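# Move every spool from the air valves into the tray

## Task

Remove each spool from the air valves and place it in the tray; a spool that drops farther than about a hand's width is not counted.

## Robot and tools

Robot: two seven-joint Franka FR3 arms, left_arm and right_arm, each with a Robotiq 2F-140 two-finger gripper whose fingers can fold at a hinge. Each wrist carries a camera: cam_left_wrist and cam_right_wrist, 896x504 images, plus a Wrist depth line. A camera stand is behind the arms.

Frames: the scene frame has its origin at table-top height, halfway between the nominal arm bases; +x points out over the table, +y toward the left_arm side, +z up. Image sides do not match arm names. Calibrated bases: left_arm (-0.055, +0.380, +0.050) m, right_arm (+0.022, -0.302, +0.050) m, both nearly unrotated. Reported hand positions, orientations and targets are in the scene frame and may be off by a few centimetres. Offsets you command are along each Hand target's own axes: the gripper's +z runs along the fingers, and the fingers close along its y. end_effector_position is the middle of the closed pads (pads 66 mm long); fingertips stick out about 33 mm past it when the gap is 40 mm or less, only 9 mm when fully open.

A row: 20 numbers, each in [-1, 1], always for both arms. Order: left_arm dx, dy, dz, rx, ry, rz, then left gripper position, force_limit, speed, activate; then the same ten for right_arm. dx..rz are an offset, not a pose: measured from that arm's Hand target as it stood when the action (or move) began, in that target's own axes; 1.0 equals 0.6 m or 180 degrees; rx, ry, rz form one rotation vector. Every row counts from that same start, not from the row before, and sending an offset again moves the arm further. Six zeros ask nothing new of an arm. The controller clips each step to within 70 mm and 16 degrees of the measured hand, so one action may fall short; a gripper can settle short of its Hand target, and the missing distance can be sent as an offset.

Gripper numbers are commands, not offsets; a 0 is itself a command, so repeat the last values to leave a gripper unchanged. position: +1 fully open (140 mm), about -0.8 pads touching, -1 closes until blocked. force_limit: grip force after a slow close, roughly 14 N at -1, 40 N at 0, 58 N at +1. speed: about 30 mm/s at -1, 140 at 0, 250 at +1; faster closing squeezes harder. Both start at +1. activate: keep 0; send 1 once only if fault shows 7 or 13 (it cycles the fingers and releases any part). Grip near the fingertip quarter of the pads for a predictable squeeze; nearer the palm the fingers fold and may hold loosely. A fingertip pushed into a surface folds quietly. To grip harder, raise force_limit and change position slightly (-1 to -0.98).

Tools:
execute_actions(actions, cameras): actions is a list of actions; each action is up to 15 rows, one per 1/30 s step, and a short action repeats its final row to 15 steps. An empty list returns the state with images. cameras: list of names, ["all"], or [].
move(target, speed, blend, stop_force, zero, blocking, cameras): target is one row or up to 15 rows; every row's offsets count from the Hand targets at the move's start. Straight paths, no obstacle avoidance, all arms finishing together, capped at 10 s. speed: m/s, 0.002 to 2, default 0.25 (turns limited to twice that in rad/s, max 2.5). blend: corner rounding in m, default 0 (stop at each row). stop_force: 20 to 40 N, ends an arm's path when it feels that much push; aim a few centimetres past the expected contact, go slowly, and omit it when backing off something; unreliable while the gripper turns; all rows must share gripper numbers. zero: with stop_force, true re-zeros the force first. blocking=false returns early (not with stop_force). The result adds a move: line, e.g. done, off_target, moving, held, fault, and limits such as paced or held.
wait(seconds): 0 to 3600, lets time pass. stop: brakes a running move. zoom_image(camera, region): region [x0, y0, x1, y1] pixels in the latest image, at most 504 each way. clear_fault(arm): clears a reported torque or force fault on left_arm or right_arm. read_manual(section): licence texts only. finished_scene(scene): ends the current scene, given its number; irreversible.

Results: end_effector_position (m) and end_effector_quat_wxyz; Hand target (base for the next offsets); object_status 0 moving, 1 stopped while opening, 2 stopped while closing (use this to confirm a grip), 3 reached position or pads met; position_measured in counts (3 open, 75 about 100 mm, 139 about 60 mm, 200 about 20 mm, 230 pads touching); fault 0, 7 or 13; Joint torques, External joint torques, Flange force along gripper x y z (includes held weight), Wrist depth as 7x7 cells in mm from the top left, '-' meaning no value; Tool commands; MOTOR HOT and FAULT lines.

Avoid: contact torque limits 85 N m on the first four joints and 11 N m on the three wrist joints, and 85 N outside force on an arm (held weight counts); either stops the arm until clear_fault. Joints past range or too fast also fault. Keep the arms and grippers from touching each other, never close a gripper on the other arm, do not slam into fixed things, do not squeeze hard on a part still seated, do not drop or release moving spools, and keep everything on the table. Long holds or stretched reach heat motors and can brake an arm for 30 to 60 s. Loose objects may get nudged occasionally.

Each tool is called as name(argument=value, ...) on one line, values as JSON.

## Session

execute_actions(actions=[])

Scene clock: 0.00 s.
left_arm: end_effector_position=(+0.4438, +0.1905, +0.2656) position_measured=3 object_status=3 fault=0 end_effector_quat_wxyz=(-0.481, +0.770, -0.405, -0.109) | right_arm: end_effector_position=(+0.2323, -0.8060, +0.2419) position_measured=3 object_status=3 fault=0 end_effector_quat_wxyz=(-0.239, +0.769, -0.593, +0.001)
Joint positions: left_arm=[-0.747 0.389 -0.03 -1.812 0.824 1.5 -1.683] | right_arm=[-1.435 0.297 0.014 -1.76 0.359 1.718 -1.744]
Joint velocities: within noise
Joint torques (N m): no reading
External joint torques (N m): no reading
Flange force (N): no reading
Wrist depth (mm): cam_left_wrist=[- 2320 731 - - 337 279 / - 1997 - - - 385 310 / - - 2064 - - 128 112 / - 104 - - - - 96 / - 103 2064 - - - - / - - 2064 2137 2460 - - / - - 2156 2030 - - -] | cam_right_wrist=[492 440 381 343 311 289 274 / 534 476 - - 334 315 285 / 645 535 438 406 354 330 301 / - 566 507 446 398 357 331 / - 118 572 499 - 129 341 / - 128 589 559 - 129 92 / - - - - 509 492 -]
Hand target: left_arm +0.4438, +0.1905, +0.2656; -0.481, +0.770, -0.405, -0.109 | right_arm +0.2323, -0.8060, +0.2419; -0.239, +0.769, -0.593, +0.001
Tool commands: left_gripper/position=+1.0 left_gripper/force_limit=+1.0 left_gripper/speed=+1.0 left_gripper/activate=+0.0 right_gripper/position=+1.0 right_gripper/force_limit=+1.0 right_gripper/speed=+1.0 right_gripper/activate=+0.0

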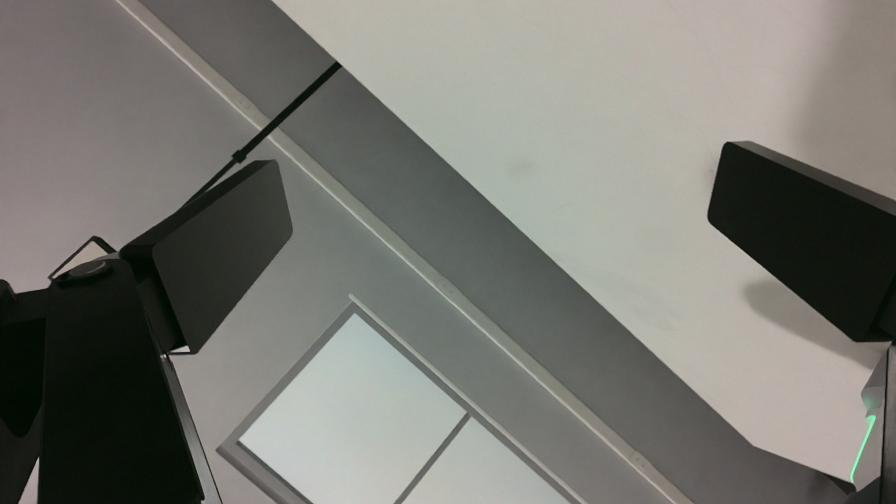

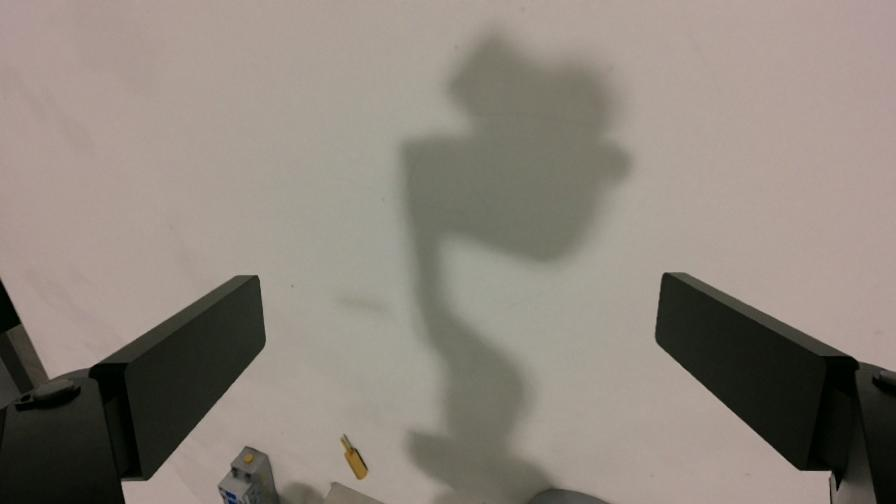

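move(target=[-0.433,-0.1185,0.0203,-0.332,0.0753,-0.2797,1,1,1,0,0,0,0,0,0,0,1,1,1,0], cameras=["cam_left_wrist"])

move(target=[0,0,0,0,0,0,1,1,1,0,-0.926,-0.437,0.141,-0.165,-0.0007,-0.4097,1,1,1,0], cameras=["all"])

Scene clock: 22.10 s.
left_arm: end_effector_position=(+0.3311, +0.3514, +0.4511) position_measured=3 object_status=3 fault=0 end_effector_quat_wxyz=(-0.001, +1.000, -0.004, +0.002) | right_arm: end_effector_position=(+0.2323, -0.8060, +0.2419) position_measured=3 object_status=3 fault=0 end_effector_quat_wxyz=(-0.239, +0.769, -0.593, +0.001)
Joint positions: left_arm=[-0.433 -0.559 0.293 -2.123 0.157 1.587 -1.795] | right_arm=[-1.435 0.297 0.014 -1.76 0.359 1.718 -1.744]
Joint velocities: left_arm=[0.001 0.002 0 -0.001 -0.003 -0.002 -0.008] | right_arm=[within noise]
Joint torques (N m): left_arm=[0.96 -10.35 -6.3 23.22 0.62 2.38 -0.15] | right_arm=[0.95 -42.03 0.85 23.78 1.41 1.45 -0.16]
External joint torques (N m): left_arm=[1.08 0.09 -0.85 -0.53 -0.28 -0.28 -0.15] | right_arm=[0.52 -0.46 -0.13 -0.19 -0.02 -0.06 -0.11]
Flange force (N): left_arm=[-2.3 0.9 0.8] | right_arm=[-2.2 -0.3 0.6]
Wrist depth (mm): cam_left_wrist=[- - - - - - - / - - - 559 - 549 - / 1236 - - - - 128 106 / 1467 104 - - - - 96 / - 96 - 614 673 - - / - - - 534 - - - / - - 1715 451 1859 1831 -] | cam_right_wrist=[- - 384 333 315 279 271 / 534 493 423 374 342 303 289 / 623 523 - - 364 333 303 / - 590 497 - 397 348 326 / - 118 - 531 424 127 342 / - 109 - 544 - 121 92 / - - 748 - - - -]
Hand target: left_arm +0.3298, +0.3503, +0.4504; +0.000, +1.000, +0.000, +0.000 | right_arm +0.2323, -0.8060, +0.2419; -0.239, +0.769, -0.593, +0.001
Off the commanded pose: left_arm 0.002 m, 1 deg | right_arm 0.000 m, 0 deg.
move: done

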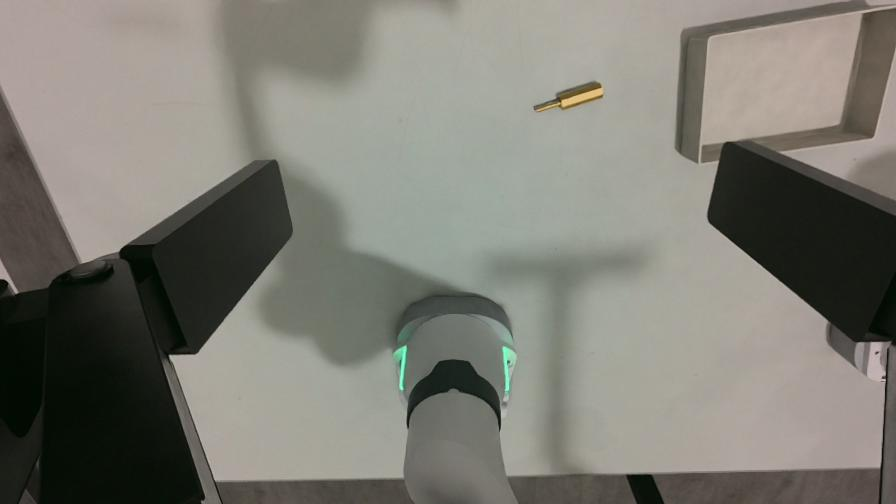

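Scene clock: 25.67 s.
left_arm: end_effector_position=(+0.3311, +0.3513, +0.4511) position_measured=3 object_status=3 fault=0 end_effector_quat_wxyz=(-0.001, +1.000, -0.003, +0.002) | right_arm: end_effector_position=(+0.3300, -0.2217, +0.4208) position_measured=3 object_status=3 fault=0 end_effector_quat_wxyz=(+0.002, +1.000, +0.005, +0.002)
Joint positions: left_arm=[-0.433 -0.559 0.292 -2.123 0.157 1.586 -1.797] | right_arm=[-0.743 -0.979 0.566 -2.326 0.462 1.447 -1.868]
Joint velocities: left_arm=[within noise] | right_arm=[0 0.001 0 -0.001 0.001 -0.003 0.006]
Joint torques (N m): left_arm=[0.71 -10.36 -6.26 23.23 0.6 2.4 -0.17] | right_arm=[0.15 6.71 -13.02 20.84 1.22 2.34 0.05]
External joint torques (N m): left_arm=[0.83 0.11 -0.8 -0.54 -0.3 -0.26 -0.17] | right_arm=[0.31 1.18 1.08 0.19 0.33 -0.36 0.05]
Flange force (N): left_arm=[-2.1 1.0 0.8] | right_arm=[4.5 -2.0 -1.1]
Wrist depth (mm): cam_left_wrist=[- - - - - 527 - / - - - - - 510 - / 1433 - - 596 - 127 106 / 1441 104 - - - - 96 / - 104 - 626 - - - / - - - 532 - - - / - - - 453 1804 1918 -] | cam_right_wrist=[539 496 502 515 - 532 - / - - 539 - 533 - 550 / 542 - 566 - 563 - - / 565 573 - - 589 - 595 / - 118 573 - 618 129 624 / - 109 616 572 - - 92 / - - - 487 470 686 -]
Hand target: left_arm +0.3298, +0.3503, +0.4504; +0.000, +1.000, +0.000, +0.000 | right_arm +0.3299, -0.2201, +0.4203; +0.000, +1.000, +0.001, +0.000
Off the commanded pose: left_arm 0.002 m, 0 deg | right_arm 0.002 m, 1 deg.
move: done

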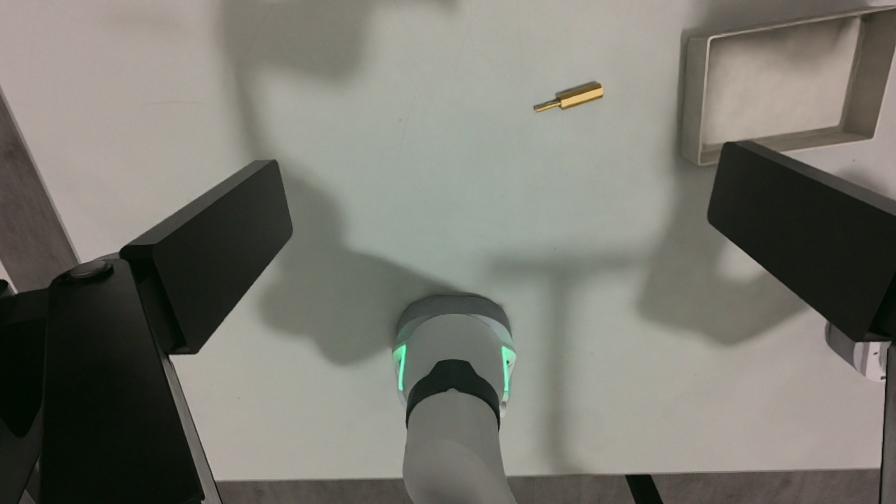

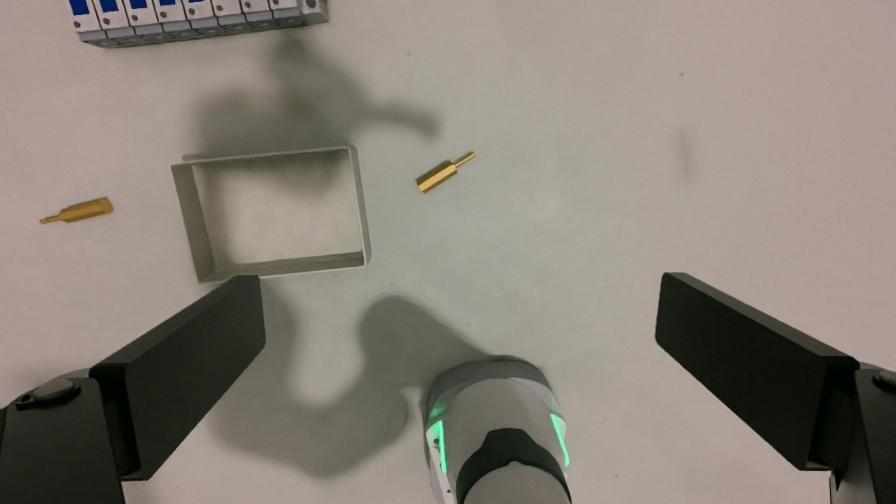

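move(target=[0,0,0,0,0,0,1,1,1,0,0.25,-0.367,0.033,0,0,0,1,1,1,0], cameras=["cam_right_wrist"])

Scene clock: 37.20 s.
left_arm: end_effector_position=(+0.3311, +0.3513, +0.4511) position_measured=3 object_status=3 fault=0 end_effector_quat_wxyz=(-0.001, +1.000, -0.003, +0.002) | right_arm: end_effector_position=(+0.4803, -0.0013, +0.4012) position_measured=3 object_status=3 fault=0 end_effector_quat_wxyz=(+0.000, +1.000, +0.004, +0.001)
Joint positions: left_arm=[-0.433 -0.559 0.292 -2.123 0.157 1.586 -1.797] | right_arm=[-1.206 -0.708 1.295 -1.739 0.676 1.526 -1.483]
Joint velocities: left_arm=[within noise] | right_arm=[-0.001 0 0.001 0.001 -0.001 0 0.006]
Joint torques (N m): left_arm=[0.69 -10.39 -6.22 23.19 0.61 2.39 -0.16] | right_arm=[-0.08 18.48 -20.08 18.6 1.11 2.3 0.15]
External joint torques (N m): left_arm=[0.8 0.01 -0.77 -0.56 -0.29 -0.27 -0.16] | right_arm=[0.37 0.17 0.82 0.21 0.27 -0.39 0.15]
Flange force (N): left_arm=[-2.5 0.9 0.9] | right_arm=[1.9 -2.2 -0.8]
Wrist depth (mm): cam_left_wrist=[- - - - - - - / - - - - - 563 - / 1310 - - - - 128 106 / 1467 104 - - - - 96 / - 96 - 628 700 679 - / - - - 527 - - - / - - 1778 449 1804 796 -] | cam_right_wrist=[- - - - - 515 - / - - 504 444 - - - / 513 - - 543 509 552 - / 509 534 - - - 562 - / 554 118 599 - - 129 616 / - 109 - - - 129 92 / - - - 638 - 638 -]
Hand target: left_arm +0.3298, +0.3503, +0.4504; +0.000, +1.000, +0.000, +0.000 | right_arm +0.4796, +0.0004, +0.4005; +0.000, +1.000, +0.001, +0.000
Off the commanded pose: left_arm 0.002 m, 0 deg | right_arm 0.002 m, 0 deg.
move: done

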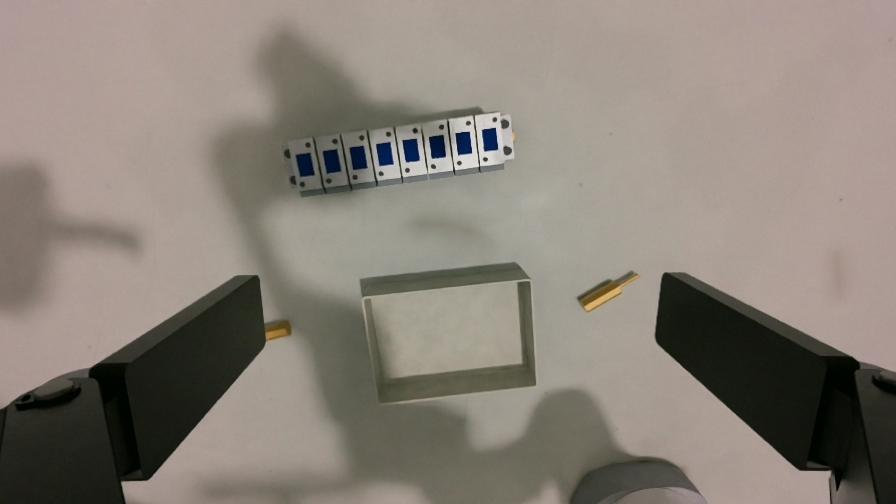

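zoom_image(camera="cam_right_wrist", region=[260, 80, 560, 230])

Scaled by 1.680 from the camera's image (finer frame: 1280x720).

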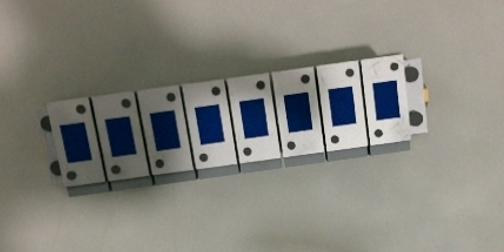

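move(target=[0,0,0,0,0,0,1,1,1,0,0.2,-0.067,0.3,0,-0.139,0,1,1,1,0], cameras=["cam_right_wrist"])

zoom_image(camera="cam_right_wrist", region=[200, 60, 700, 360])

Scene clock: 46.23 s.
left_arm: end_effector_position=(+0.3311, +0.3513, +0.4511) position_measured=3 object_status=3 fault=0 end_effector_quat_wxyz=(-0.001, +1.000, -0.003, +0.002) | right_arm: end_effector_position=(+0.5992, +0.0417, +0.2211) position_measured=3 object_status=3 fault=0 end_effector_quat_wxyz=(-0.009, +0.979, +0.004, -0.204)
Joint positions: left_arm=[-0.433 -0.559 0.292 -2.123 0.157 1.586 -1.797] | right_arm=[-2.513 -1.163 2.242 -0.503 0.95 1.112 -1.249]
Joint velocities: left_arm=[within noise] | right_arm=[-0.001 0 0.001 0 0 -0.001 0.005]
Joint torques (N m): left_arm=[0.69 -10.36 -6.19 23.2 0.61 2.38 -0.15] | right_arm=[-0.32 59.13 -8.11 15.68 0.85 1.1 0.09]
External joint torques (N m): left_arm=[0.76 0.22 -0.78 -0.67 -0.29 -0.3 -0.15] | right_arm=[0.32 1.96 0.67 0.4 -0.45 -0.42 0.11]
Flange force (N): left_arm=[-2.1 1.0 1.1] | right_arm=[0.0 0.0 0.0]
Wrist depth (mm): cam_left_wrist=[- - - - - - 502 / 568 - 526 - - 523 - / 1384 - - - - 128 107 / 1476 104 - - - - 96 / - 96 - 606 675 686 - / - - - 528 - - - / - - 1859 454 - 2047 -] | cam_right_wrist=[- 275 283 286 288 291 - / - 315 311 323 317 325 324 / 353 348 324 300 294 375 - / 383 390 310 308 - 409 421 / 429 118 - 431 - 129 - / - 128 - 506 - - 90 / - - - 653 645 - -]
Hand target: left_arm +0.3298, +0.3503, +0.4504; +0.000, +1.000, +0.000, +0.000 | right_arm +0.5996, +0.0408, +0.2206; +0.000, +0.976, +0.001, -0.216
Off the commanded pose: left_arm 0.002 m, 0 deg | right_arm 0.001 m, 2 deg.
elbow stopped short (right arm): the move would have taken joint 4 (elbow) straighter than the controller allows.
move: done

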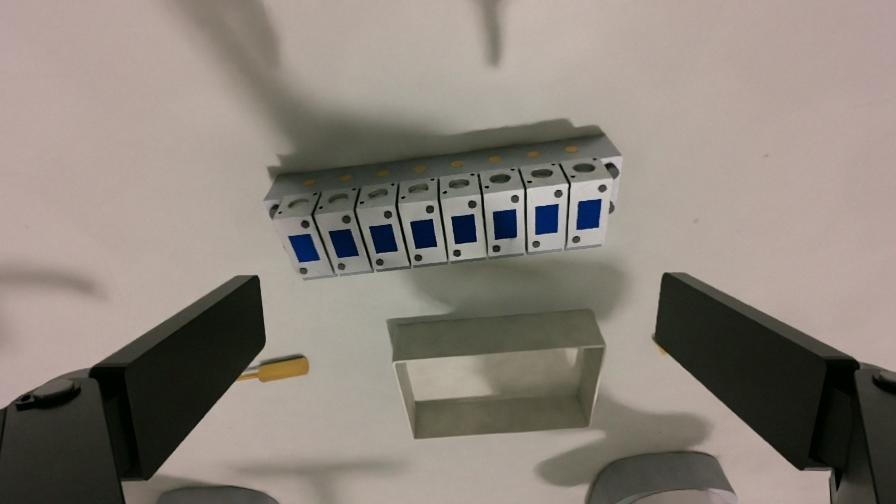

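Scaled by 1.008 from the camera's image (finer frame: 1280x720).

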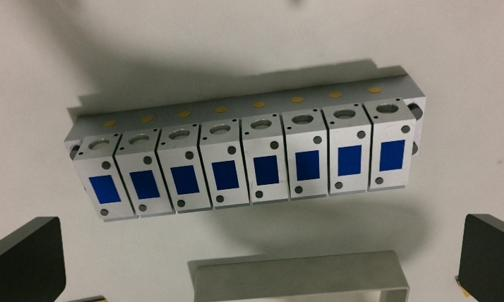

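zoom_image(camera="cam_right_wrist", region=[260, 120, 450, 290])

zoom_image(camera="cam_right_wrist", region=[440, 120, 630, 290])

Scaled by 2.653 from the camera's image (finer frame: 1280x720).

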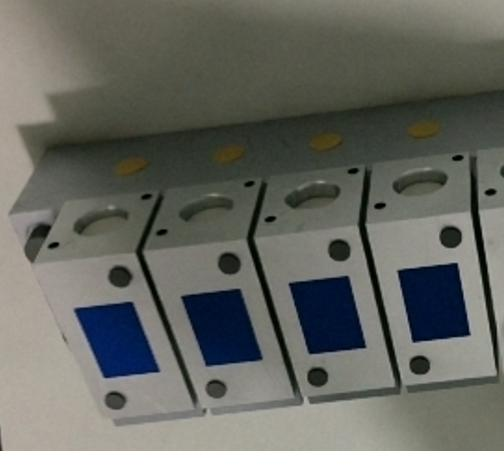

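Scaled by 2.653 from the camera's image (finer frame: 1280x720).

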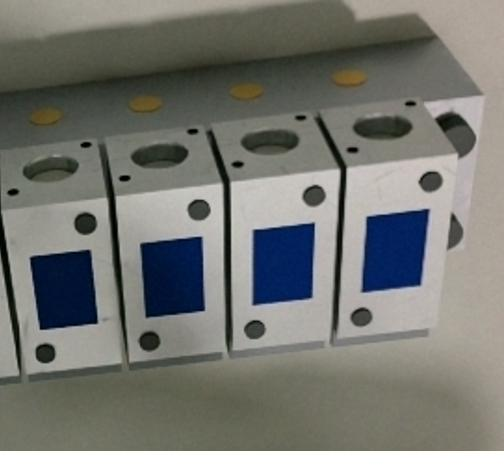

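move(target=[0,0,0,0,0,0,1,1,1,0,-0.398,0.067,-0.146,0,0.139,0,1,1,1,0])

move(target=[0,0,0,0,0,0,1,1,1,0,-0.017,-0.067,0.3,0.256,0,0.956,1,1,1,0], cameras=["cam_right_wrist"])

Scene clock: 58.13 s.
left_arm: end_effector_position=(+0.3311, +0.3513, +0.4511) position_measured=3 object_status=3 fault=0 end_effector_quat_wxyz=(-0.001, +1.000, -0.003, +0.002) | right_arm: end_effector_position=(+0.4197, +0.0000, +0.4010) position_measured=3 object_status=3 fault=0 end_effector_quat_wxyz=(+0.002, +1.000, -0.002, +0.000)
Joint positions: left_arm=[-0.433 -0.559 0.292 -2.123 0.157 1.586 -1.797] | right_arm=[-0.888 -0.68 1.117 -1.91 0.596 1.57 -1.393]
Joint velocities: left_arm=[within noise] | right_arm=[-0.001 0 0 0 0 0.005 -0.003]
Joint torques (N m): left_arm=[0.65 -10.32 -6.23 23.19 0.6 2.39 -0.15] | right_arm=[0.76 11.9 -19.12 19.26 0.76 2.78 -0.24]
External joint torques (N m): left_arm=[0.76 0.1 -0.79 -0.57 -0.29 -0.28 -0.15] | right_arm=[1.07 1.51 -0.14 -0.59 -0.08 0.1 -0.24]
Flange force (N): left_arm=[-2.2 1.0 0.9] | right_arm=[-2.2 2.4 1.1]
Wrist depth (mm): cam_left_wrist=[- - - - - - - / - - - - - - - / - - - - - 128 106 / - 104 - - - - 96 / - 96 - 614 - - - / - - - 534 - - - / - - 2013 451 1791 1859 -] | cam_right_wrist=[483 - - 481 505 530 531 / - - - - 516 533 - / - 523 533 - 552 553 - / - 539 - 579 562 - 577 / 542 118 572 566 601 129 - / - 109 - - - 122 90 / - - 587 631 587 558 -]
Hand target: left_arm +0.3298, +0.3503, +0.4504; +0.000, +1.000, +0.000, +0.000 | right_arm +0.4202, +0.0003, +0.4009; +0.000, +1.000, +0.001, +0.000
Off the commanded pose: left_arm 0.002 m, 0 deg | right_arm 0.001 m, 0 deg.
move: done

Scene clock: 65.93 s.
left_arm: end_effector_position=(+0.3311, +0.3513, +0.4511) position_measured=3 object_status=3 fault=0 end_effector_quat_wxyz=(-0.001, +1.000, -0.003, +0.002) | right_arm: end_effector_position=(+0.4098, +0.0411, +0.2210) position_measured=3 object_status=3 fault=0 end_effector_quat_wxyz=(+0.257, -0.020, +0.966, +0.002)
Joint positions: left_arm=[-0.433 -0.559 0.292 -2.123 0.157 1.586 -1.797] | right_arm=[-0.659 -1.766 1.348 -2.52 1.508 1.803 1.554]
Joint velocities: left_arm=[within noise] | right_arm=[0.001 -0.001 0 -0.001 0 0 0.008]
Joint torques (N m): left_arm=[0.7 -10.37 -6.19 23.2 0.6 2.4 -0.16] | right_arm=[0.75 19.54 -25.28 0.65 0.39 3.47 0.05]
External joint torques (N m): left_arm=[0.86 0.06 -0.67 -0.56 -0.29 -0.27 -0.16] | right_arm=[1.05 0.25 1.49 1.28 -0.38 0.05 0.07]
Flange force (N): left_arm=[-2.2 0.8 0.9] | right_arm=[2.5 2.8 2.1]
Wrist depth (mm): cam_left_wrist=[- - - - - - 257 / - - - - - - - / 1646 587 - - - 127 107 / 1450 104 - - 658 - 96 / - 96 - 620 - - - / - - - 530 - - - / - - 2255 448 - 1949 -] | cam_right_wrist=[296 298 297 258 298 297 - / 335 336 333 345 333 345 343 / 380 382 367 360 - - - / 441 428 434 340 424 434 434 / - 118 - - - 127 525 / - 109 634 666 - 129 90 / - 2758 2446 2607 2118 3250 -]
Hand target: left_arm +0.3298, +0.3503, +0.4504; +0.000, +1.000, +0.000, +0.000 | right_arm +0.4100, +0.0405, +0.2209; +0.259, -0.017, +0.966, +0.000
Off the commanded pose: left_arm 0.002 m, 0 deg | right_arm 0.001 m, 0 deg.
joint sent to its limit (right arm) — joint 2 (shoulder), lower limit. The joint targets still meet the commanded pose.
move: done

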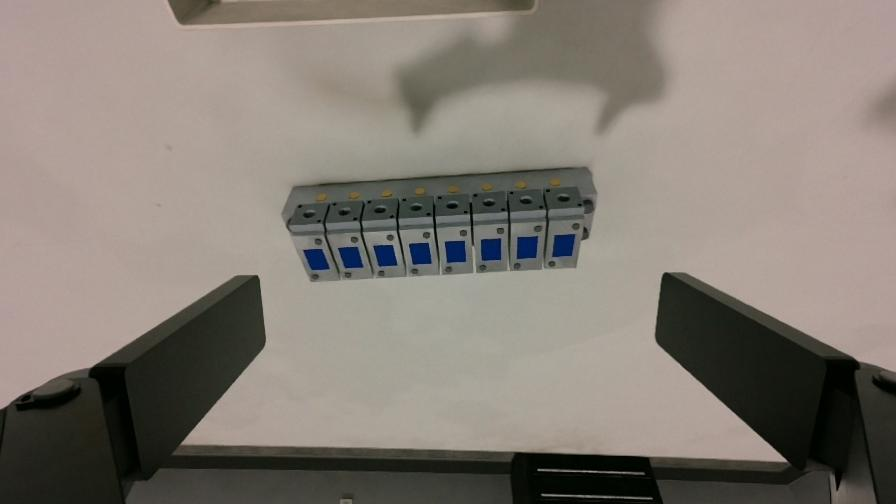

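zoom_image(camera="cam_right_wrist", region=[280, 160, 450, 290])

zoom_image(camera="cam_right_wrist", region=[430, 160, 600, 290])

Scaled by 2.965 from the camera's image (finer frame: 1280x720).

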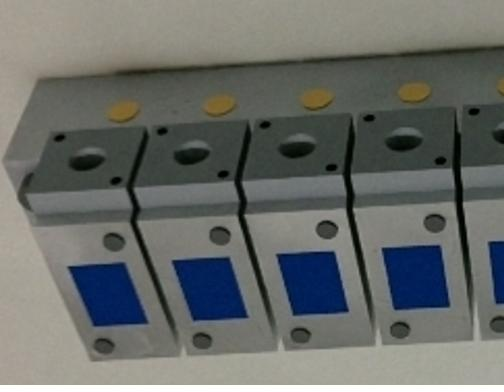

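Scaled by 2.965 from the camera's image (finer frame: 1280x720).

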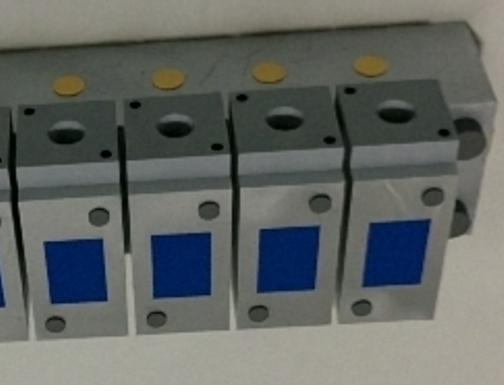

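move(target=[0,0,0,0,0,0,1,1,1,0,0.0055,-0.4,-0.157,-0.181,0.094,-0.675,1,1,1,0], cameras=["cam_right_wrist"])

Scene clock: 94.80 s.
left_arm: end_effector_position=(+0.3311, +0.3513, +0.4511) position_measured=3 object_status=3 fault=0 end_effector_quat_wxyz=(-0.001, +1.000, -0.003, +0.002) | right_arm: end_effector_position=(+0.3682, -0.1990, +0.3036) position_measured=3 object_status=3 fault=0 end_effector_quat_wxyz=(+0.002, +0.892, -0.452, +0.002)
Joint positions: left_arm=[-0.433 -0.559 0.292 -2.123 0.157 1.586 -1.797] | right_arm=[-0.651 -0.85 0.732 -2.531 0.535 1.796 -0.829]
Joint velocities: left_arm=[within noise] | right_arm=[0 0 0 0 -0.001 0.001 -0.006]
Joint torques (N m): left_arm=[0.72 -10.36 -6.2 23.22 0.59 2.39 -0.2] | right_arm=[0.88 2.63 -14.06 21.18 0.38 2.8 -0.32]
External joint torques (N m): left_arm=[0.86 0.2 -0.69 -0.66 -0.3 -0.29 -0.2] | right_arm=[1.08 1.3 0.14 -0.57 -0.39 0.1 -0.32]
Flange force (N): left_arm=[-2.1 0.9 1.1] | right_arm=[1.2 -0.6 1.9]
Wrist depth (mm): cam_left_wrist=[- - - - - - - / - - - - - - 526 / 1324 - - - - 128 107 / 1433 104 - - - 636 96 / - 96 - 623 - - - / - - - 535 - - - / - - 2100 451 2030 2235 -] | cam_right_wrist=[408 406 413 - 422 417 421 / 424 421 428 420 - - - / - 423 - - - 459 - / - 382 - 463 448 - - / 464 118 470 489 480 129 357 / - 128 479 482 - 129 92 / - 515 484 - 505 - -]
Hand target: left_arm +0.3298, +0.3503, +0.4504; +0.000, +1.000, +0.000, +0.000 | right_arm +0.3679, -0.2004, +0.3028; +0.003, +0.894, -0.448, +0.002
Off the commanded pose: left_arm 0.002 m, 0 deg | right_arm 0.002 m, 1 deg.
move: done

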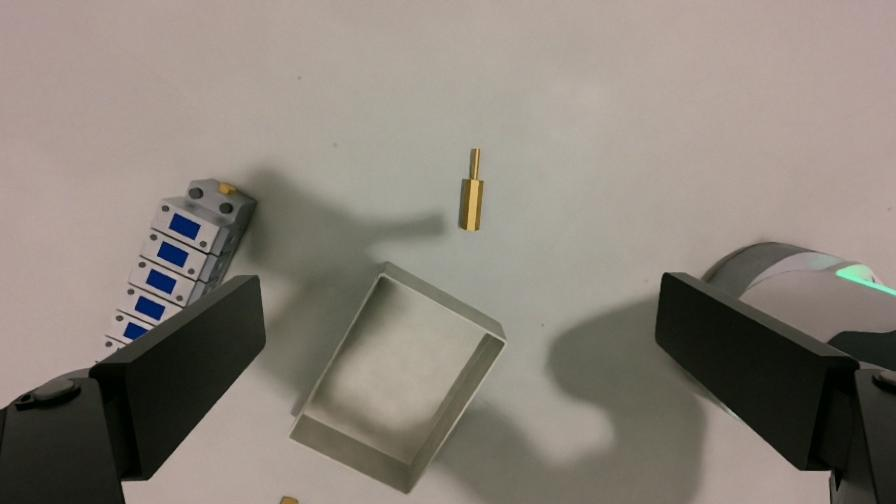

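zoom_image(camera="cam_right_wrist", region=[420, 130, 520, 250])

zoom_image(camera="cam_right_wrist", region=[90, 160, 270, 300])

Scaled by 4.200 from the camera's image (finer frame: 1280x720).

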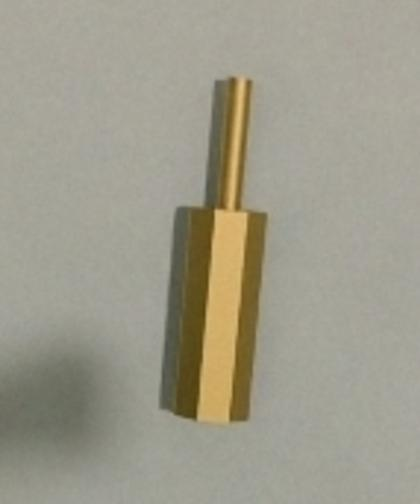

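Scaled by 2.800 from the camera's image (finer frame: 1280x720).

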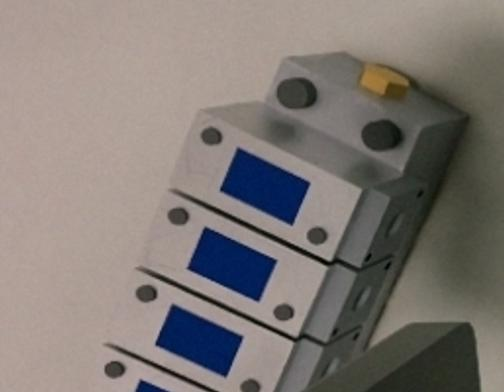

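move(target=[0,0,0,0,0,0,1,1,1,0,0.01,0.037,0.3,0,0,0.011,1,1,1,0], cameras=["cam_right_wrist"])

Scene clock: 104.97 s.
left_arm: end_effector_position=(+0.3311, +0.3513, +0.4511) position_measured=3 object_status=3 fault=0 end_effector_quat_wxyz=(-0.001, +1.000, -0.003, +0.002) | right_arm: end_effector_position=(+0.3531, -0.2205, +0.1230) position_measured=3 object_status=3 fault=0 end_effector_quat_wxyz=(+0.004, +0.885, -0.466, +0.002)
Joint positions: left_arm=[-0.433 -0.559 0.292 -2.123 0.157 1.586 -1.797] | right_arm=[-0.723 -0.626 1.057 -2.837 0.766 2.33 -0.897]
Joint velocities: left_arm=[within noise] | right_arm=[-0.001 0.001 0 0 0 0.005 0]
Joint torques (N m): left_arm=[0.7 -10.46 -6.17 23.25 0.6 2.4 -0.15] | right_arm=[0.48 0.39 -11.1 18.17 0.6 2.82 -0.27]
External joint torques (N m): left_arm=[0.89 -0.1 -0.62 -0.47 -0.29 -0.25 -0.16] | right_arm=[0.74 0.83 0.33 0.72 0.01 0.15 -0.27]
Flange force (N): left_arm=[-2.5 0.6 0.8] | right_arm=[0.4 -2.7 2.7]
Wrist depth (mm): cam_left_wrist=[- - - 528 - - 479 / - - - - 563 - - / 1338 - - - - 128 106 / 1450 104 - - - - 96 / - 96 - 621 - - - / - - - 531 - - - / - - 1804 450 1888 2235 -] | cam_right_wrist=[241 242 242 245 249 248 251 / 249 250 253 254 257 258 261 / 258 260 260 261 266 266 270 / 258 268 269 269 274 276 279 / 254 118 280 283 285 129 288 / - 109 292 291 297 296 92 / - 302 - - 309 309 -]
Hand target: left_arm +0.3298, +0.3503, +0.4504; +0.000, +1.000, +0.000, +0.000 | right_arm +0.3538, -0.2198, +0.1230; +0.003, +0.886, -0.463, +0.002
Off the commanded pose: left_arm 0.002 m, 0 deg | right_arm 0.001 m, 0 deg.
move: done

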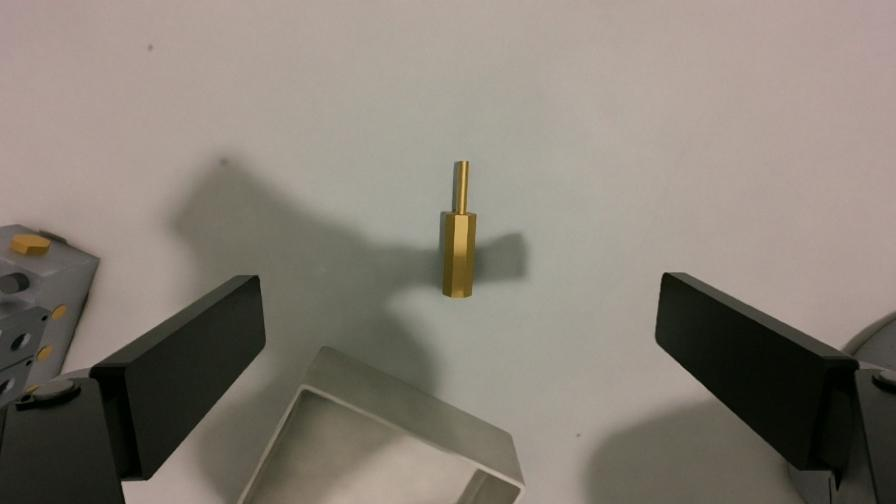

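move(target=[0,0,0,0,0,0,1,1,1,0,-0.004,0.003,0.08,0,0,0,-0.08,0,0,0], cameras=["cam_right_wrist"])

Scene clock: 109.20 s.
left_arm: end_effector_position=(+0.3311, +0.3513, +0.4511) position_measured=3 object_status=3 fault=0 end_effector_quat_wxyz=(-0.001, +1.000, -0.003, +0.002) | right_arm: end_effector_position=(+0.3504, -0.2198, +0.0751) position_measured=139 object_status=3 fault=0 end_effector_quat_wxyz=(+0.004, +0.884, -0.467, +0.002)
Joint positions: left_arm=[-0.433 -0.559 0.292 -2.123 0.157 1.586 -1.797] | right_arm=[-0.844 -0.449 1.235 -2.863 0.803 2.546 -0.903]
Joint velocities: left_arm=[within noise] | right_arm=[-0.002 -0.001 0 0 0.001 0.005 -0.001]
Joint torques (N m): left_arm=[0.67 -10.35 -6.24 23.18 0.6 2.39 -0.15] | right_arm=[0.1 0.2 -8.49 16.36 0.49 2.77 -0.21]
External joint torques (N m): left_arm=[0.81 0.2 -0.74 -0.64 -0.29 -0.27 -0.15] | right_arm=[0.39 0.89 0.62 0.74 0.01 0.08 -0.21]
Flange force (N): left_arm=[-2.0 0.9 1.1] | right_arm=[1.1 -4.1 5.7]
Wrist depth (mm): cam_left_wrist=[- - 513 - - - 510 / 583 591 - - 546 - 511 / 1310 - - - - 129 106 / 1450 104 - - - - 96 / - 96 - 631 - - - / - - - 528 - - - / - 852 2175 450 1831 2118 -] | cam_right_wrist=[196 198 199 200 202 203 205 / 204 204 206 206 208 210 211 / 211 210 212 - 215 217 219 / 217 218 219 220 223 226 227 / 226 226 111 232 164 233 234 / - 84 113 239 239 - 244 / - - - - - - -]
Hand target: left_arm +0.3298, +0.3503, +0.4504; +0.000, +1.000, +0.000, +0.000 | right_arm +0.3510, -0.2192, +0.0749; +0.003, +0.886, -0.463, +0.002
Off the commanded pose: left_arm 0.002 m, 0 deg | right_arm 0.001 m, 0 deg.
move: done

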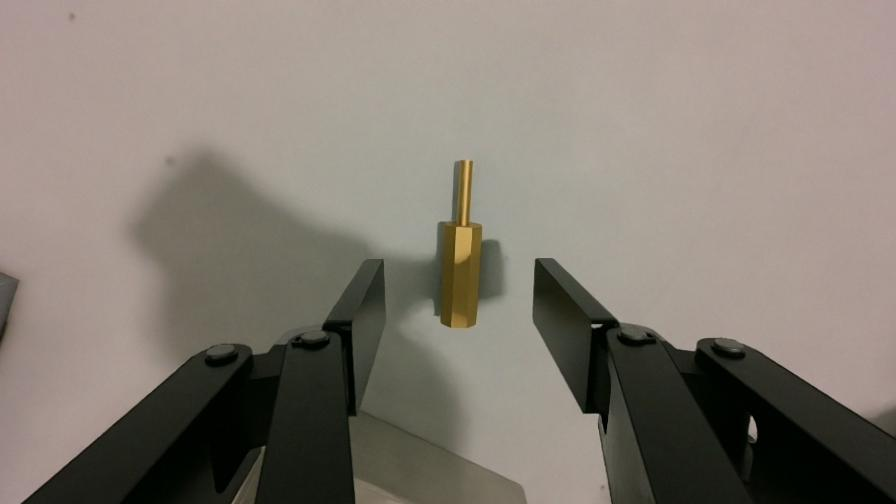

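move(target=[0,0,0,0,0,0,1,1,1,0,-0.0065,0.0015,0.073,0,0,0,-0.08,0,0,0], cameras=["cam_right_wrist"], speed=0.1)

Scene clock: 114.53 s.
left_arm: end_effector_position=(+0.3311, +0.3513, +0.4511) position_measured=3 object_status=3 fault=0 end_effector_quat_wxyz=(-0.001, +1.000, -0.003, +0.002) | right_arm: end_effector_position=(+0.3470, -0.2175, +0.0310) position_measured=139 object_status=3 fault=0 end_effector_quat_wxyz=(+0.004, +0.888, -0.460, +0.001)
Joint positions: left_arm=[-0.433 -0.559 0.292 -2.123 0.157 1.586 -1.797] | right_arm=[-1.197 -0.247 1.605 -2.87 0.746 2.783 -0.872]
Joint torques (N m): left_arm=[0.71 -10.39 -6.2 23.24 0.6 2.38 -0.12] | right_arm=[0.35 3.82 -5.19 14.35 0.34 2.75 0.12]
External joint torques (N m): left_arm=[0.87 0.03 -0.69 -0.55 -0.29 -0.28 -0.12] | right_arm=[0.56 0.24 0.38 0.83 0.03 0.07 0.12]
Flange force (N): left_arm=[-2.3 0.7 0.9] | right_arm=[0.0 0.0 0.0]
Wrist depth (mm): cam_left_wrist=[- - - - - 526 - / - - - - - - - / 1680 - - - - 128 106 / 1450 104 - - 651 - 96 / - 96 - 603 - - - / - - - 528 - - - / - - 1949 454 1918 1765 -] | cam_right_wrist=[153 154 155 156 158 160 162 / 158 159 161 161 164 165 167 / 163 166 166 167 170 171 173 / 169 171 171 172 175 178 180 / 175 176 146 179 180 183 186 / - 84 113 189 188 - 193 / - - - 196 - - -]
Hand target: left_arm +0.3298, +0.3503, +0.4504; +0.000, +1.000, +0.000, +0.000 | right_arm +0.3480, -0.2168, +0.0311; +0.003, +0.886, -0.463, +0.002
Off the commanded pose: left_arm 0.002 m, 0 deg | right_arm 0.001 m, 0 deg.
move: done

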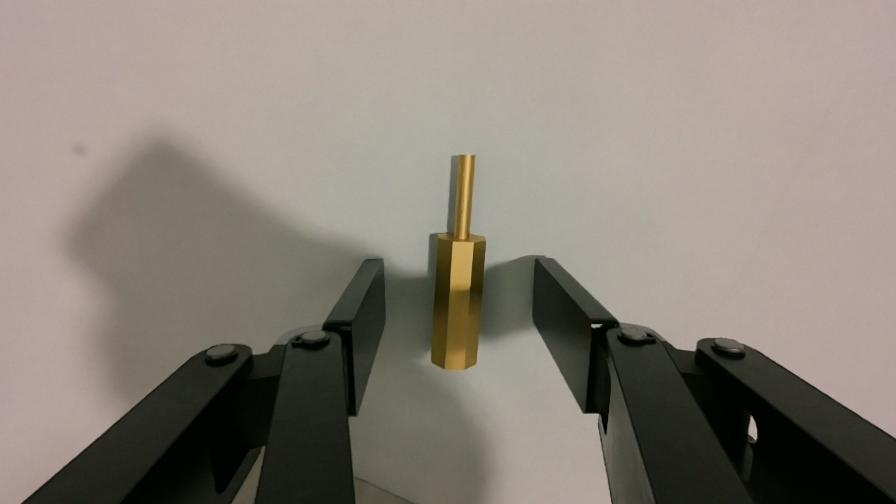

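move(target=[0,0,0,0,0,0,1,1,1,0,0,0,0,0,0,0,-1,-0.6,-1,0], cameras=["cam_right_wrist"])

Scene clock: 117.87 s.
left_arm: end_effector_position=(+0.3311, +0.3513, +0.4511) position_measured=3 object_status=3 fault=0 end_effector_quat_wxyz=(-0.001, +1.000, -0.003, +0.002) | right_arm: end_effector_position=(+0.3473, -0.2174, +0.0311) position_measured=204 object_status=2 fault=0 end_effector_quat_wxyz=(+0.004, +0.888, -0.460, +0.001)
Joint positions: left_arm=[-0.433 -0.559 0.292 -2.123 0.157 1.586 -1.797] | right_arm=[-1.197 -0.247 1.605 -2.87 0.746 2.783 -0.872]
Joint torques (N m): left_arm=[0.69 -10.38 -6.23 23.24 0.59 2.39 -0.2] | right_arm=[0.25 4.05 -5.27 14.21 0.56 2.7 0.05]
External joint torques (N m): left_arm=[0.81 -0.03 -0.79 -0.49 -0.31 -0.27 -0.2] | right_arm=[0.59 0.47 0.42 0.67 0.24 0 0.04]
Flange force (N): left_arm=[-2.4 1.0 0.7] | right_arm=[0.0 0.0 0.0]
Wrist depth (mm): cam_left_wrist=[- - - - - - 484 / - - - - - 569 - / 1338 - - - - 128 106 / 1433 104 653 - - 607 96 / - 96 - 614 - - - / - - - 527 - - - / - - 1964 451 1874 1740 -] | cam_right_wrist=[153 154 155 156 158 160 161 / 158 159 162 163 164 166 167 / - 166 166 168 170 171 173 / 170 171 172 171 176 178 180 / 175 177 177 126 180 184 187 / 181 182 - 186 - 88 194 / - - - 194 - - 201]
Hand target: left_arm +0.3298, +0.3503, +0.4504; +0.000, +1.000, +0.000, +0.000 | right_arm +0.3479, -0.2168, +0.0313; +0.003, +0.886, -0.463, +0.002
Off the commanded pose: left_arm 0.002 m, 0 deg | right_arm 0.001 m, 0 deg.
move: done

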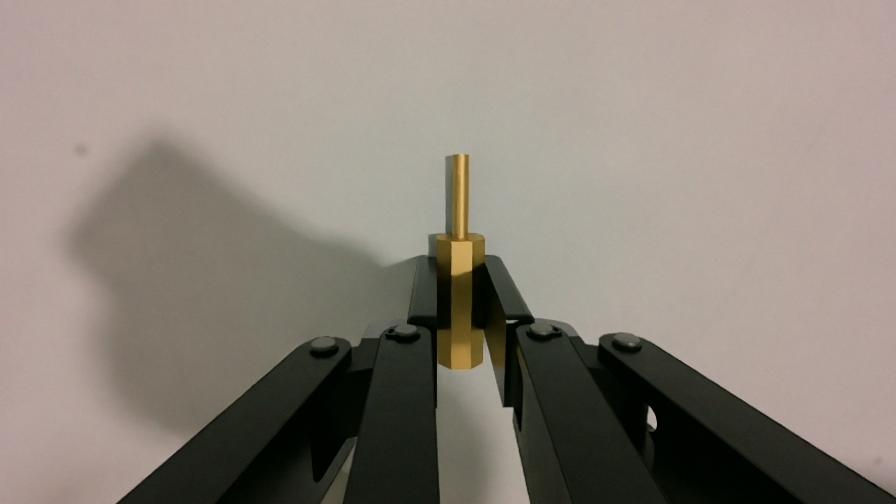

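move(target=[0,0,0,0,0,0,1,1,1,0,0,0,-0.15,0,0,0,-1,-0.6,-1,0], cameras=["cam_right_wrist"])

Scene clock: 120.63 s.
left_arm: end_effector_position=(+0.3311, +0.3513, +0.4511) position_measured=3 object_status=3 fault=0 end_effector_quat_wxyz=(-0.001, +1.000, -0.003, +0.002) | right_arm: end_effector_position=(+0.3483, -0.2151, +0.1208) position_measured=204 object_status=2 fault=0 end_effector_quat_wxyz=(+0.002, +0.885, -0.465, +0.001)
Joint positions: left_arm=[-0.433 -0.559 0.292 -2.123 0.157 1.586 -1.797] | right_arm=[-0.691 -0.626 1.048 -2.851 0.776 2.338 -0.89]
Joint velocities: left_arm=[within noise] | right_arm=[0.001 0 0.001 0 0 -0.004 0.001]
Joint torques (N m): left_arm=[0.67 -10.33 -6.24 23.2 0.6 2.39 -0.14] | right_arm=[0.87 -1.41 -11.57 17.77 0.26 2.35 -0.09]
External joint torques (N m): left_arm=[0.82 0.05 -0.76 -0.56 -0.29 -0.28 -0.14] | right_arm=[1.05 -0.69 -0.35 0.18 -0.33 -0.36 -0.09]
Flange force (N): left_arm=[-2.3 0.9 0.9] | right_arm=[-4.0 5.2 -7.1]
Wrist depth (mm): cam_left_wrist=[- - - - - - - / - - 528 - - - - / 1494 - - - - 128 106 / 1485 104 - - - 633 96 / - 96 - 633 - - - / - - 764 526 - - - / - - 1903 475 2276 1859 -] | cam_right_wrist=[240 242 243 242 244 246 247 / 248 247 250 252 - 254 257 / 253 256 259 260 263 264 262 / 257 267 269 163 273 271 276 / 270 276 276 127 120 279 286 / 287 284 - - - 83 269 / - - - - - - -]
Hand target: left_arm +0.3298, +0.3503, +0.4504; +0.000, +1.000, +0.000, +0.000 | right_arm +0.3479, -0.2162, +0.1213; +0.003, +0.886, -0.463, +0.002
Off the commanded pose: left_arm 0.002 m, 0 deg | right_arm 0.001 m, 0 deg.
move: done

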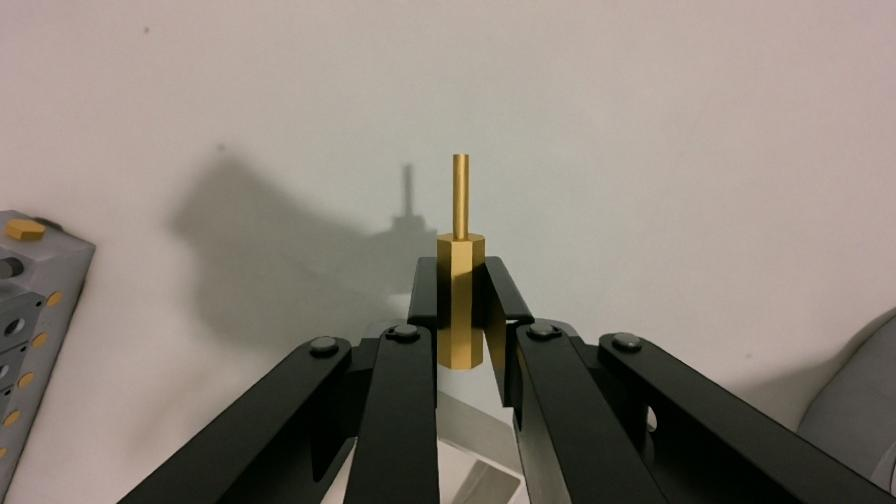

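move(target=[0,0,0,0,0,0.667,1,1,1,0,-0.158,-0.255,-0.067,0,0,-0.341,-1,-0.6,-1,0])

move(target=[0.082,-0.158,0.525,0.185,-0.107,0.6465,1,1,1,0,0,0,0,0,0,0,-1,-0.6,-1,0], cameras=["all"])

Scene clock: 136.97 s.
left_arm: end_effector_position=(+0.3289, +0.3488, +0.4503) position_measured=3 object_status=3 fault=0 end_effector_quat_wxyz=(-0.001, -0.503, +0.864, -0.001) | right_arm: end_effector_position=(+0.4192, -0.0511, +0.1600) position_measured=204 object_status=2 fault=0 end_effector_quat_wxyz=(+0.003, +0.999, +0.049, +0.000)
Joint positions: left_arm=[-1.488 -1.06 0.784 -2.06 0.705 1.251 -0.302] | right_arm=[-0.697 -0.189 1.217 -2.453 0.247 2.368 -1.284]
Joint velocities: left_arm=[0.002 0.001 0 0 0 -0.001 0.006] | right_arm=[within noise]
Joint torques (N m): left_arm=[-0.38 14.2 -20.42 14.91 1.03 2.32 0.31] | right_arm=[0.42 -4.63 -5.73 22.42 0.23 2.44 -0.29]
External joint torques (N m): left_arm=[-0.05 -0.43 -0.29 -0.38 0.32 -0.31 0.31] | right_arm=[0.75 0.49 -0.26 0.81 -0.37 -0.24 -0.29]
Flange force (N): left_arm=[-0.6 2.2 1.1] | right_arm=[0.0 0.0 0.0]
Wrist depth (mm): cam_left_wrist=[- - - 534 - - 500 / - - - - - 544 533 / - - - - - 128 106 / - 104 643 - - - 96 / - 96 - - - - - / - - - - - 1692 - / - - 923 1918 1845 1778 -] | cam_right_wrist=[206 208 211 215 281 286 288 / 272 281 284 289 293 296 297 / 288 291 291 294 - 303 313 / 300 301 306 160 - 317 325 / 308 308 - 126 115 329 333 / 319 320 - - - 88 - / - - - - - - 365]
Hand target: left_arm +0.3298, +0.3503, +0.4504; +0.000, -0.500, +0.866, +0.000 | right_arm +0.4194, -0.0507, +0.1603; +0.004, +0.999, +0.054, +0.000
Off the commanded pose: left_arm 0.002 m, 0 deg | right_arm 0.000 m, 1 deg.
move: done

Scene clock: 142.87 s.
left_arm: end_effector_position=(+0.3873, +0.2605, +0.1350) position_measured=3 object_status=3 fault=0 end_effector_quat_wxyz=(+0.238, +0.479, +0.834, -0.136) | right_arm: end_effector_position=(+0.4192, -0.0511, +0.1600) position_measured=204 object_status=2 fault=0 end_effector_quat_wxyz=(+0.003, +0.999, +0.049, +0.000)
Joint positions: left_arm=[-1.256 -1.769 1.642 -2.711 1.621 1.967 1.757] | right_arm=[-0.697 -0.189 1.217 -2.453 0.247 2.368 -1.284]
Joint velocities: left_arm=[0 0 0.002 0.002 -0.001 0.001 0.006] | right_arm=[within noise]
Joint torques (N m): left_arm=[0.72 13.28 -23.85 -5.55 0.39 3.62 0.37] | right_arm=[0.37 -4.56 -5.76 22.44 0.24 2.43 -0.26]
External joint torques (N m): left_arm=[0.95 -0.86 -0.27 -0.99 -0.31 0.22 0.39] | right_arm=[0.71 0.61 -0.27 0.8 -0.36 -0.26 -0.27]
Flange force (N): left_arm=[5.0 -2.8 -4.0] | right_arm=[0.0 0.0 0.0]
Wrist depth (mm): cam_left_wrist=[243 243 241 242 241 - 230 / 277 288 - 285 284 - 289 / 326 278 - - 319 128 106 / - 104 - 396 - - 96 / - 96 617 - - - - / - - - - - - - / - - 356 2971 2194 2460 -] | cam_right_wrist=[206 213 211 214 281 285 289 / 276 281 286 290 290 294 300 / 287 292 293 297 305 306 310 / - 302 306 163 314 320 322 / 299 310 - 126 322 329 336 / 319 320 - - - 340 351 / 330 - - - - - 364]
Hand target: left_arm +0.3874, +0.2601, +0.1355; +0.239, +0.481, +0.832, -0.138 | right_arm +0.4194, -0.0507, +0.1603; +0.004, +0.999, +0.054, +0.000
Off the commanded pose: left_arm 0.001 m, 0 deg | right_arm 0.000 m, 1 deg.
joint sent to its limit (left arm) — joint 2 (shoulder), lower limit. The joint targets still meet the commanded pose.
move: done

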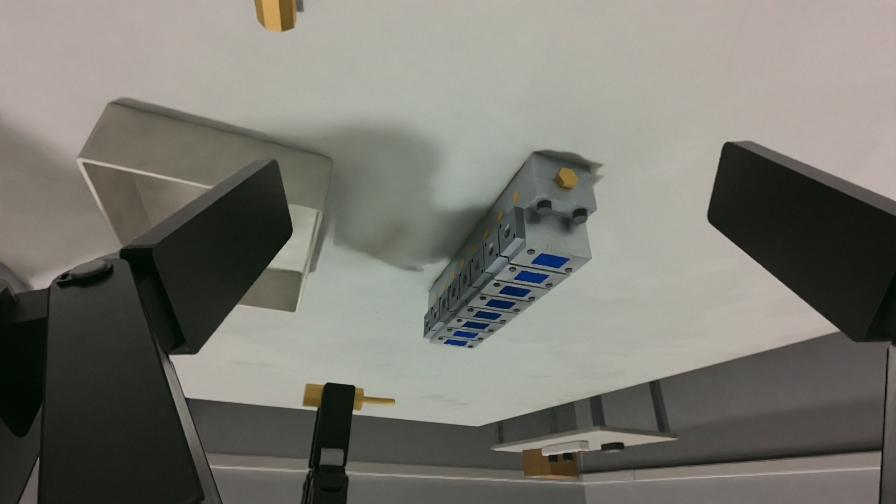

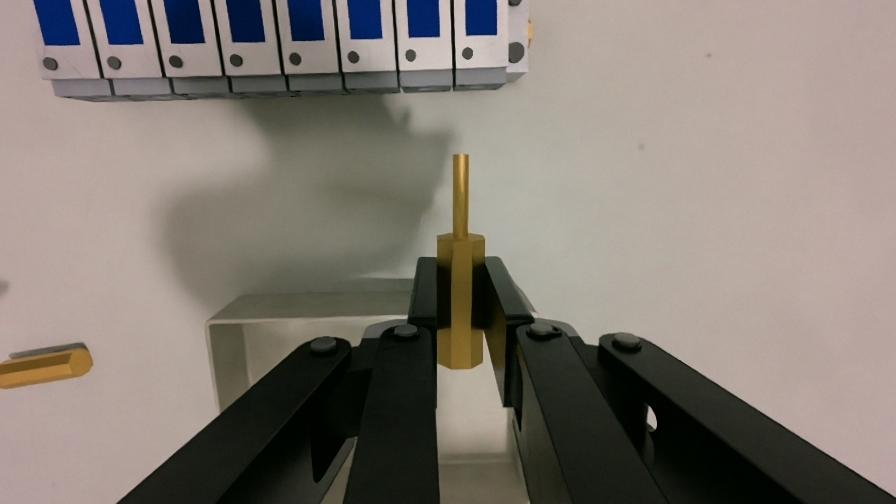

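zoom_image(camera="cam_left_wrist", region=[400, 140, 610, 360])

Scaled by 2.291 from the camera's image (finer frame: 1280x720).

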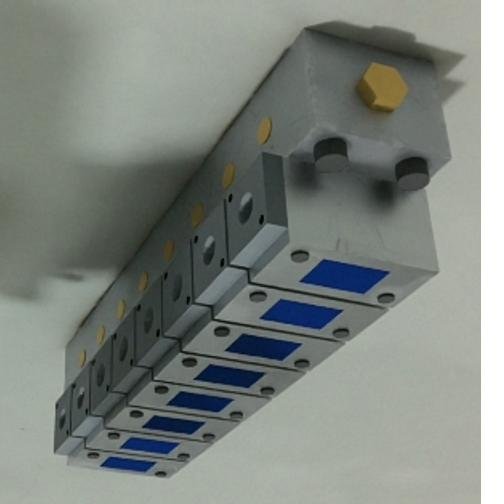

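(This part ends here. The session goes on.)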